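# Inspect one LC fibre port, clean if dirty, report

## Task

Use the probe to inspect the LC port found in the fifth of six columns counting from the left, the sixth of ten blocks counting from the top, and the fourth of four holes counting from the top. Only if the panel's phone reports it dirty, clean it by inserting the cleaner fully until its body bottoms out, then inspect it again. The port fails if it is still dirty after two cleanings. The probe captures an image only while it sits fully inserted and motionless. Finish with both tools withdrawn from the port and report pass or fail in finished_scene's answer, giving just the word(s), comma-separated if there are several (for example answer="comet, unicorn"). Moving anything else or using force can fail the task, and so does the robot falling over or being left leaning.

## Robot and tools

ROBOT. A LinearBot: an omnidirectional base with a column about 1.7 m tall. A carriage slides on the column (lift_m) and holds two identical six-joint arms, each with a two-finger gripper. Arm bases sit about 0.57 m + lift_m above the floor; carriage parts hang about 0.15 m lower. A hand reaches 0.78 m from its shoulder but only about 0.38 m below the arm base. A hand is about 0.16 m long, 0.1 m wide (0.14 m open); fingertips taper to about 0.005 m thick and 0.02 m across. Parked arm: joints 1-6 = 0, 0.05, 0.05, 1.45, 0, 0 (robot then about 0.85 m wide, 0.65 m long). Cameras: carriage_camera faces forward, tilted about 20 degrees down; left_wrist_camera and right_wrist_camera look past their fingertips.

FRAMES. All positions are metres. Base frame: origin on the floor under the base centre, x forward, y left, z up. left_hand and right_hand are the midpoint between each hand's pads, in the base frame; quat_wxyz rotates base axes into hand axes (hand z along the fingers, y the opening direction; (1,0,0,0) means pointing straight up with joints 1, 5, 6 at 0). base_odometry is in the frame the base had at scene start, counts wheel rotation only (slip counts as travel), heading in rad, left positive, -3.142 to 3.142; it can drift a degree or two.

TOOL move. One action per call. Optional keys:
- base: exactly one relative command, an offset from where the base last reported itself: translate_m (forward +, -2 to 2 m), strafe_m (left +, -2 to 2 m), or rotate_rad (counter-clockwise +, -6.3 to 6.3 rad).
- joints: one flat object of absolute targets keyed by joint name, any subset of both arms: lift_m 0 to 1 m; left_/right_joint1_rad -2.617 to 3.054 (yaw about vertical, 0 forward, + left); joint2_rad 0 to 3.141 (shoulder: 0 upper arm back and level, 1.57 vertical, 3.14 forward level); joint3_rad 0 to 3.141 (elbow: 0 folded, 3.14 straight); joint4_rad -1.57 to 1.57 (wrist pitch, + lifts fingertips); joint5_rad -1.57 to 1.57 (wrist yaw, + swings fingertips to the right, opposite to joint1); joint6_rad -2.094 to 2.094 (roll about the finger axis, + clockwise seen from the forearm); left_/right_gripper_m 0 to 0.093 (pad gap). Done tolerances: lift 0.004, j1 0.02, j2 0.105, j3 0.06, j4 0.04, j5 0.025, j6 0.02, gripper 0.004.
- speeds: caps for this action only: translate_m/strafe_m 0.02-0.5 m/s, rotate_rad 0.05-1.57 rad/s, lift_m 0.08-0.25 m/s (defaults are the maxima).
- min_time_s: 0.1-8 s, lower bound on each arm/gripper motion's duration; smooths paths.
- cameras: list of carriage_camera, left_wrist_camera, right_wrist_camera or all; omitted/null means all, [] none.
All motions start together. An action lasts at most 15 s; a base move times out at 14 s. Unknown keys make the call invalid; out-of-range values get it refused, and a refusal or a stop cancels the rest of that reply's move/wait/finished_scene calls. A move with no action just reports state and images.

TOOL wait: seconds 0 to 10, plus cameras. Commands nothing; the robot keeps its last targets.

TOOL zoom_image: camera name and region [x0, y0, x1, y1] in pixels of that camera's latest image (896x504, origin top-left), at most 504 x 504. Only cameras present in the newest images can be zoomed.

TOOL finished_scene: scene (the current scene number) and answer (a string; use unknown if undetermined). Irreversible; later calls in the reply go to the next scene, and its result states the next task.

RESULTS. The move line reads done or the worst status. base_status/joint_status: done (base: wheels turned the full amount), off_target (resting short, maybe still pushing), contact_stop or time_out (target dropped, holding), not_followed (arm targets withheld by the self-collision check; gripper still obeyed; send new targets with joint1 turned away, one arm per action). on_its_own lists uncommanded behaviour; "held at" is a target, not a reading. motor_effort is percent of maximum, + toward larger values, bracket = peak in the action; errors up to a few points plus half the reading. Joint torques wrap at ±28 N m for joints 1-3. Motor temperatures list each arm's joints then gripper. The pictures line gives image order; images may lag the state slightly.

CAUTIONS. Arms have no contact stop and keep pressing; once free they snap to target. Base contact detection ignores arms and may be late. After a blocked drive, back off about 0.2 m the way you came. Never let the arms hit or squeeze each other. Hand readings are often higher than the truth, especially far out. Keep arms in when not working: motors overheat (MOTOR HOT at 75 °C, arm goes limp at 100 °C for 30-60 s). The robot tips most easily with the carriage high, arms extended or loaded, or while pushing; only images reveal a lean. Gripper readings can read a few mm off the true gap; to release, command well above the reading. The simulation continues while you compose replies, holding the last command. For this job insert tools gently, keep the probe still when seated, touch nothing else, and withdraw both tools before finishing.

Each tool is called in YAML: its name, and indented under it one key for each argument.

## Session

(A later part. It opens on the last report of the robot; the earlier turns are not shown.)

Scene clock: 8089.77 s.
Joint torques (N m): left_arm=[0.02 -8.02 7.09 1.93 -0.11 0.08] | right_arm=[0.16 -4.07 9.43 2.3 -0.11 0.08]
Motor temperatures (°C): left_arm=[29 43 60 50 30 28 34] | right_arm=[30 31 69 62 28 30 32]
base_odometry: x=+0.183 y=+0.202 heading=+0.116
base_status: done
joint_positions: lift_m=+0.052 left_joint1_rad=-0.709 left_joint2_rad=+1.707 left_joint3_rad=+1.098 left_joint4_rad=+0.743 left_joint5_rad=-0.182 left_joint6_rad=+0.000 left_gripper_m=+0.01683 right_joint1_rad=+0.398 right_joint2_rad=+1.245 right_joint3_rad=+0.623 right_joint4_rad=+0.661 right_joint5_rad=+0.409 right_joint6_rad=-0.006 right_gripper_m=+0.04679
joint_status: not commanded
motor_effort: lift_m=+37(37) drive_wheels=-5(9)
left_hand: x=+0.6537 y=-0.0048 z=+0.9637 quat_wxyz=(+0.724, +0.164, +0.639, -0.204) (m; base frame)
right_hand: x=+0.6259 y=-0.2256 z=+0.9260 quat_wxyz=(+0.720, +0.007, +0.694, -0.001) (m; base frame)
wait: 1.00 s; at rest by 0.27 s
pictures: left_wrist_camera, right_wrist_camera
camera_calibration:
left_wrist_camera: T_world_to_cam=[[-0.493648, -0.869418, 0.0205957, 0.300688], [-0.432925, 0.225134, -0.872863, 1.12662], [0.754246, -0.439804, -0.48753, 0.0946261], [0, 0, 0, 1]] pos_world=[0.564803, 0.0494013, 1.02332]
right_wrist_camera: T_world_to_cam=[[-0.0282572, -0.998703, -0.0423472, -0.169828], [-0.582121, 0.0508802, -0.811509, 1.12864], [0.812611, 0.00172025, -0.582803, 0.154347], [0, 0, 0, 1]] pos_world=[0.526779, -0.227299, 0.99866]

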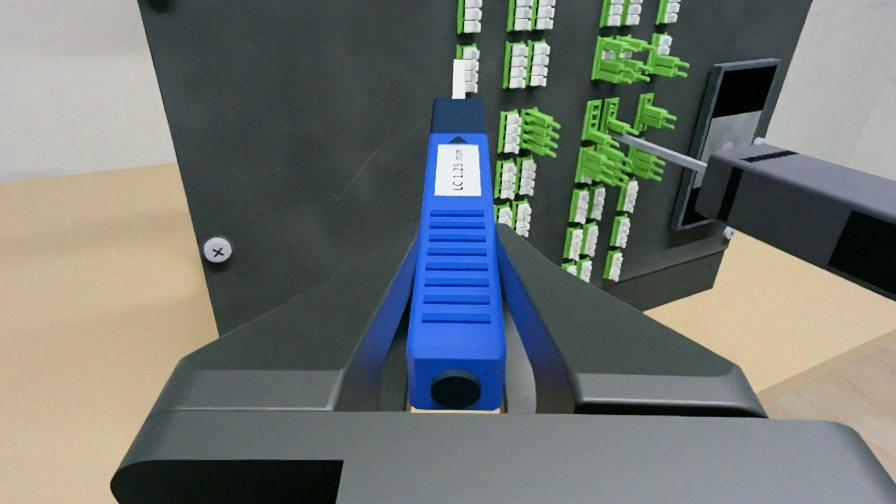

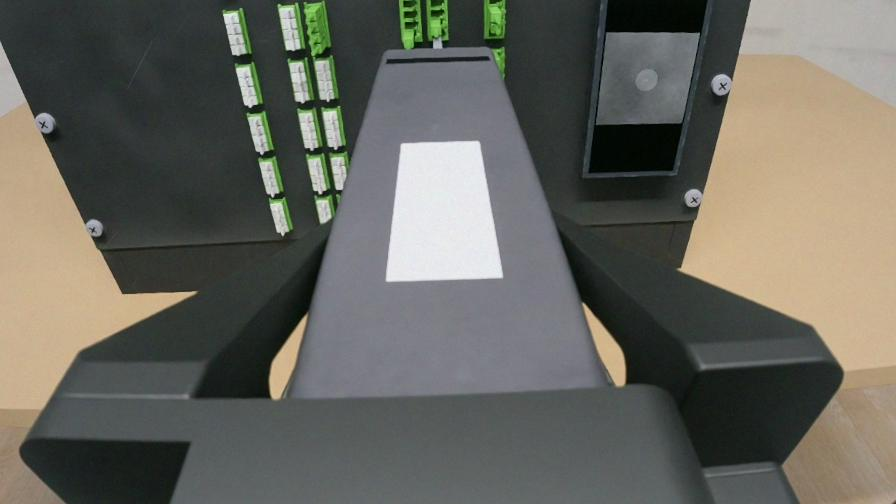

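zoom_image:
  camera: "right_wrist_camera"
  region: [594, 28, 704, 130]

zoom_image:
  camera: "right_wrist_camera"
  region: [633, 65, 661, 93]

move:
  base: {"translate_m": -0.04}
  speeds: {"translate_m": 0.05}
  cameras: []

wait:
  seconds: 1.5
  cameras: ["right_wrist_camera", "left_wrist_camera"]

Scaled by 4.582 from the camera's 896x504 image, which has a finer 1280x720 frame.

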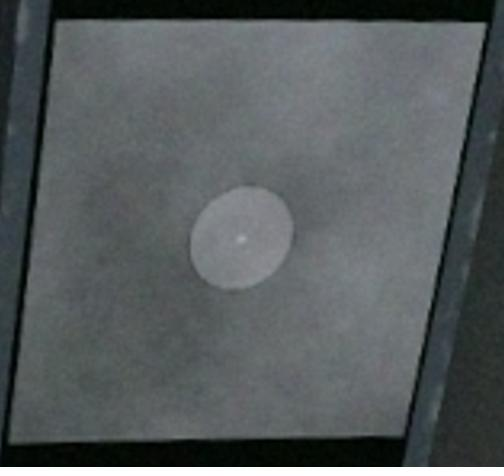

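Scaled by 18.000 from the camera's 896x504 image, which has a finer 1280x720 frame.

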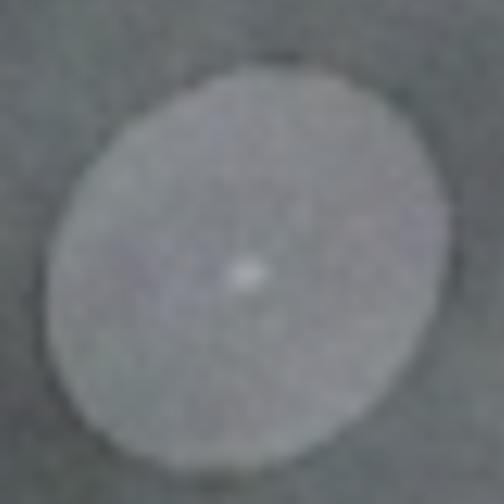

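Scene clock: 8098.53 s.
Joint torques (N m): left_arm=[0.03 -7.99 7.21 1.94 -0.11 0.08] | right_arm=[0.13 -4.1 9.46 2.31 -0.11 0.09]
Motor temperatures (°C): left_arm=[29 43 60 50 30 28 34] | right_arm=[30 31 69 62 28 30 32]
move: done
base_odometry: x=+0.144 y=+0.198 heading=+0.116
base_status: done
joint_positions: lift_m=+0.052 left_joint1_rad=-0.709 left_joint2_rad=+1.707 left_joint3_rad=+1.098 left_joint4_rad=+0.743 left_joint5_rad=-0.182 left_joint6_rad=+0.000 left_gripper_m=+0.01683 right_joint1_rad=+0.398 right_joint2_rad=+1.245 right_joint3_rad=+0.623 right_joint4_rad=+0.661 right_joint5_rad=+0.409 right_joint6_rad=-0.006 right_gripper_m=+0.04679
joint_status: not commanded
motor_effort: lift_m=+37(37) drive_wheels=+1(11)
left_hand: x=+0.6538 y=-0.0047 z=+0.9637 quat_wxyz=(+0.724, +0.163, +0.639, -0.204) (m; base frame)
right_hand: x=+0.6259 y=-0.2256 z=+0.9260 quat_wxyz=(+0.720, +0.007, +0.694, -0.001) (m; base frame)
pictures: none
No camera images: "cameras" was empty.

Scene clock: 8100.03 s.
Joint torques (N m): left_arm=[0.03 -8.02 7.12 1.93 -0.11 0.07] | right_arm=[0.13 -4.08 9.46 2.3 -0.11 0.09]
Motor temperatures (°C): left_arm=[29 43 60 50 30 28 34] | right_arm=[30 31 69 62 28 30 32]
base_odometry: x=+0.144 y=+0.198 heading=+0.116
base_status: done
joint_positions: lift_m=+0.052 left_joint1_rad=-0.709 left_joint2_rad=+1.707 left_joint3_rad=+1.098 left_joint4_rad=+0.743 left_joint5_rad=-0.182 left_joint6_rad=+0.000 left_gripper_m=+0.01683 right_joint1_rad=+0.398 right_joint2_rad=+1.245 right_joint3_rad=+0.623 right_joint4_rad=+0.661 right_joint5_rad=+0.409 right_joint6_rad=-0.006 right_gripper_m=+0.04679
joint_status: not commanded
motor_effort: lift_m=+37(37) drive_wheels=+1(11)
left_hand: x=+0.6538 y=-0.0047 z=+0.9637 quat_wxyz=(+0.724, +0.163, +0.639, -0.204) (m; base frame)
right_hand: x=+0.6259 y=-0.2256 z=+0.9260 quat_wxyz=(+0.720, +0.007, +0.694, -0.001) (m; base frame)
wait: 1.50 s; at rest by 0.27 s
pictures: left_wrist_camera, right_wrist_camera
camera_calibration:
left_wrist_camera: T_world_to_cam=[[-0.49328, -0.869626, 0.020616, 0.300694], [-0.433021, 0.22493, -0.872869, 1.12668], [0.754432, -0.439496, -0.48752, 0.0945084], [0, 0, 0, 1]] pos_world=[0.564904, 0.0496021, 1.02332]
right_wrist_camera: T_world_to_cam=[[-0.0282572, -0.998703, -0.0423472, -0.169828], [-0.582121, 0.0508802, -0.811509, 1.12864], [0.812611, 0.00172025, -0.582803, 0.154347], [0, 0, 0, 1]] pos_world=[0.526779, -0.227299, 0.99866]

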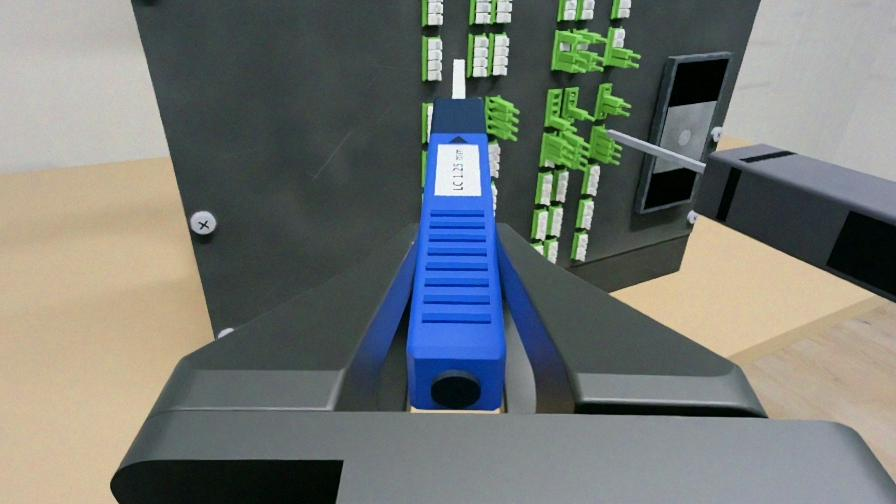

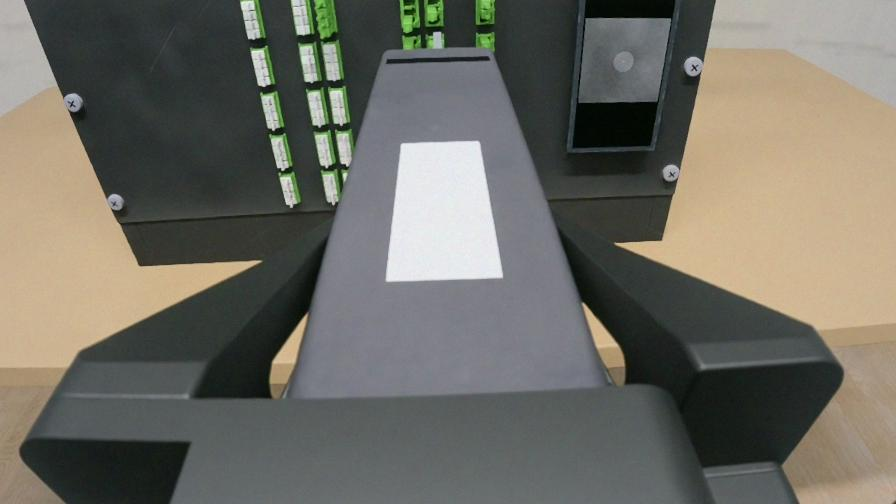

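wait:
  seconds: 0.2
  cameras: ["carriage_camera"]

zoom_image:
  camera: "carriage_camera"
  region: [400, 100, 620, 280]

Scene clock: 8106.30 s.
Joint torques (N m): left_arm=[0.02 -8.03 7.09 1.94 -0.11 0.07] | right_arm=[0.14 -4.1 9.47 2.3 -0.11 0.09]
Motor temperatures (°C): left_arm=[29 43 60 50 30 28 34] | right_arm=[30 31 69 62 28 30 32]
base_odometry: x=+0.144 y=+0.198 heading=+0.116
base_status: done
joint_positions: lift_m=+0.052 left_joint1_rad=-0.709 left_joint2_rad=+1.707 left_joint3_rad=+1.098 left_joint4_rad=+0.743 left_joint5_rad=-0.182 left_joint6_rad=+0.000 left_gripper_m=+0.01683 right_joint1_rad=+0.398 right_joint2_rad=+1.245 right_joint3_rad=+0.623 right_joint4_rad=+0.661 right_joint5_rad=+0.409 right_joint6_rad=-0.006 right_gripper_m=+0.04679
joint_status: not commanded
motor_effort: lift_m=+37(37) drive_wheels=+1(11)
left_hand: x=+0.6538 y=-0.0047 z=+0.9637 quat_wxyz=(+0.724, +0.163, +0.639, -0.204) (m; base frame)
right_hand: x=+0.6259 y=-0.2256 z=+0.9260 quat_wxyz=(+0.720, +0.007, +0.694, -0.001) (m; base frame)
wait: 0.20 s; at rest from the start
pictures: carriage_camera
camera_calibration:
carriage_camera: T_world_to_cam=[[-0.0360985, -0.999282, 0.0115197, -0.00843221], [-0.378579, 0.00300606, -0.925564, 1.03571], [0.924865, -0.0377726, -0.378416, 0.282723], [0, 0, 0, 1]] pos_world=[0.130314, -0.000860394, 1.0657]

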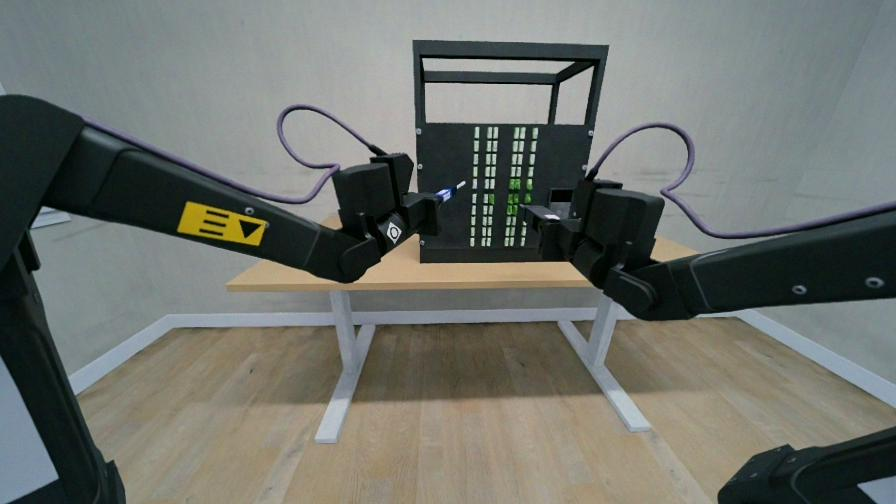

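Scaled by 2.291 from the camera's 896x504 image, which has a finer 1280x720 frame.

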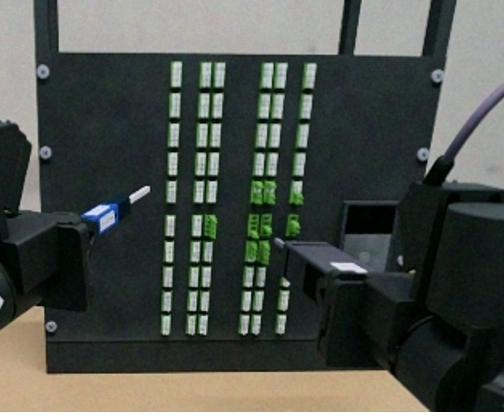

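finished_scene:
  scene: 1
  answer: "pass"

The scene is finished: the task was done.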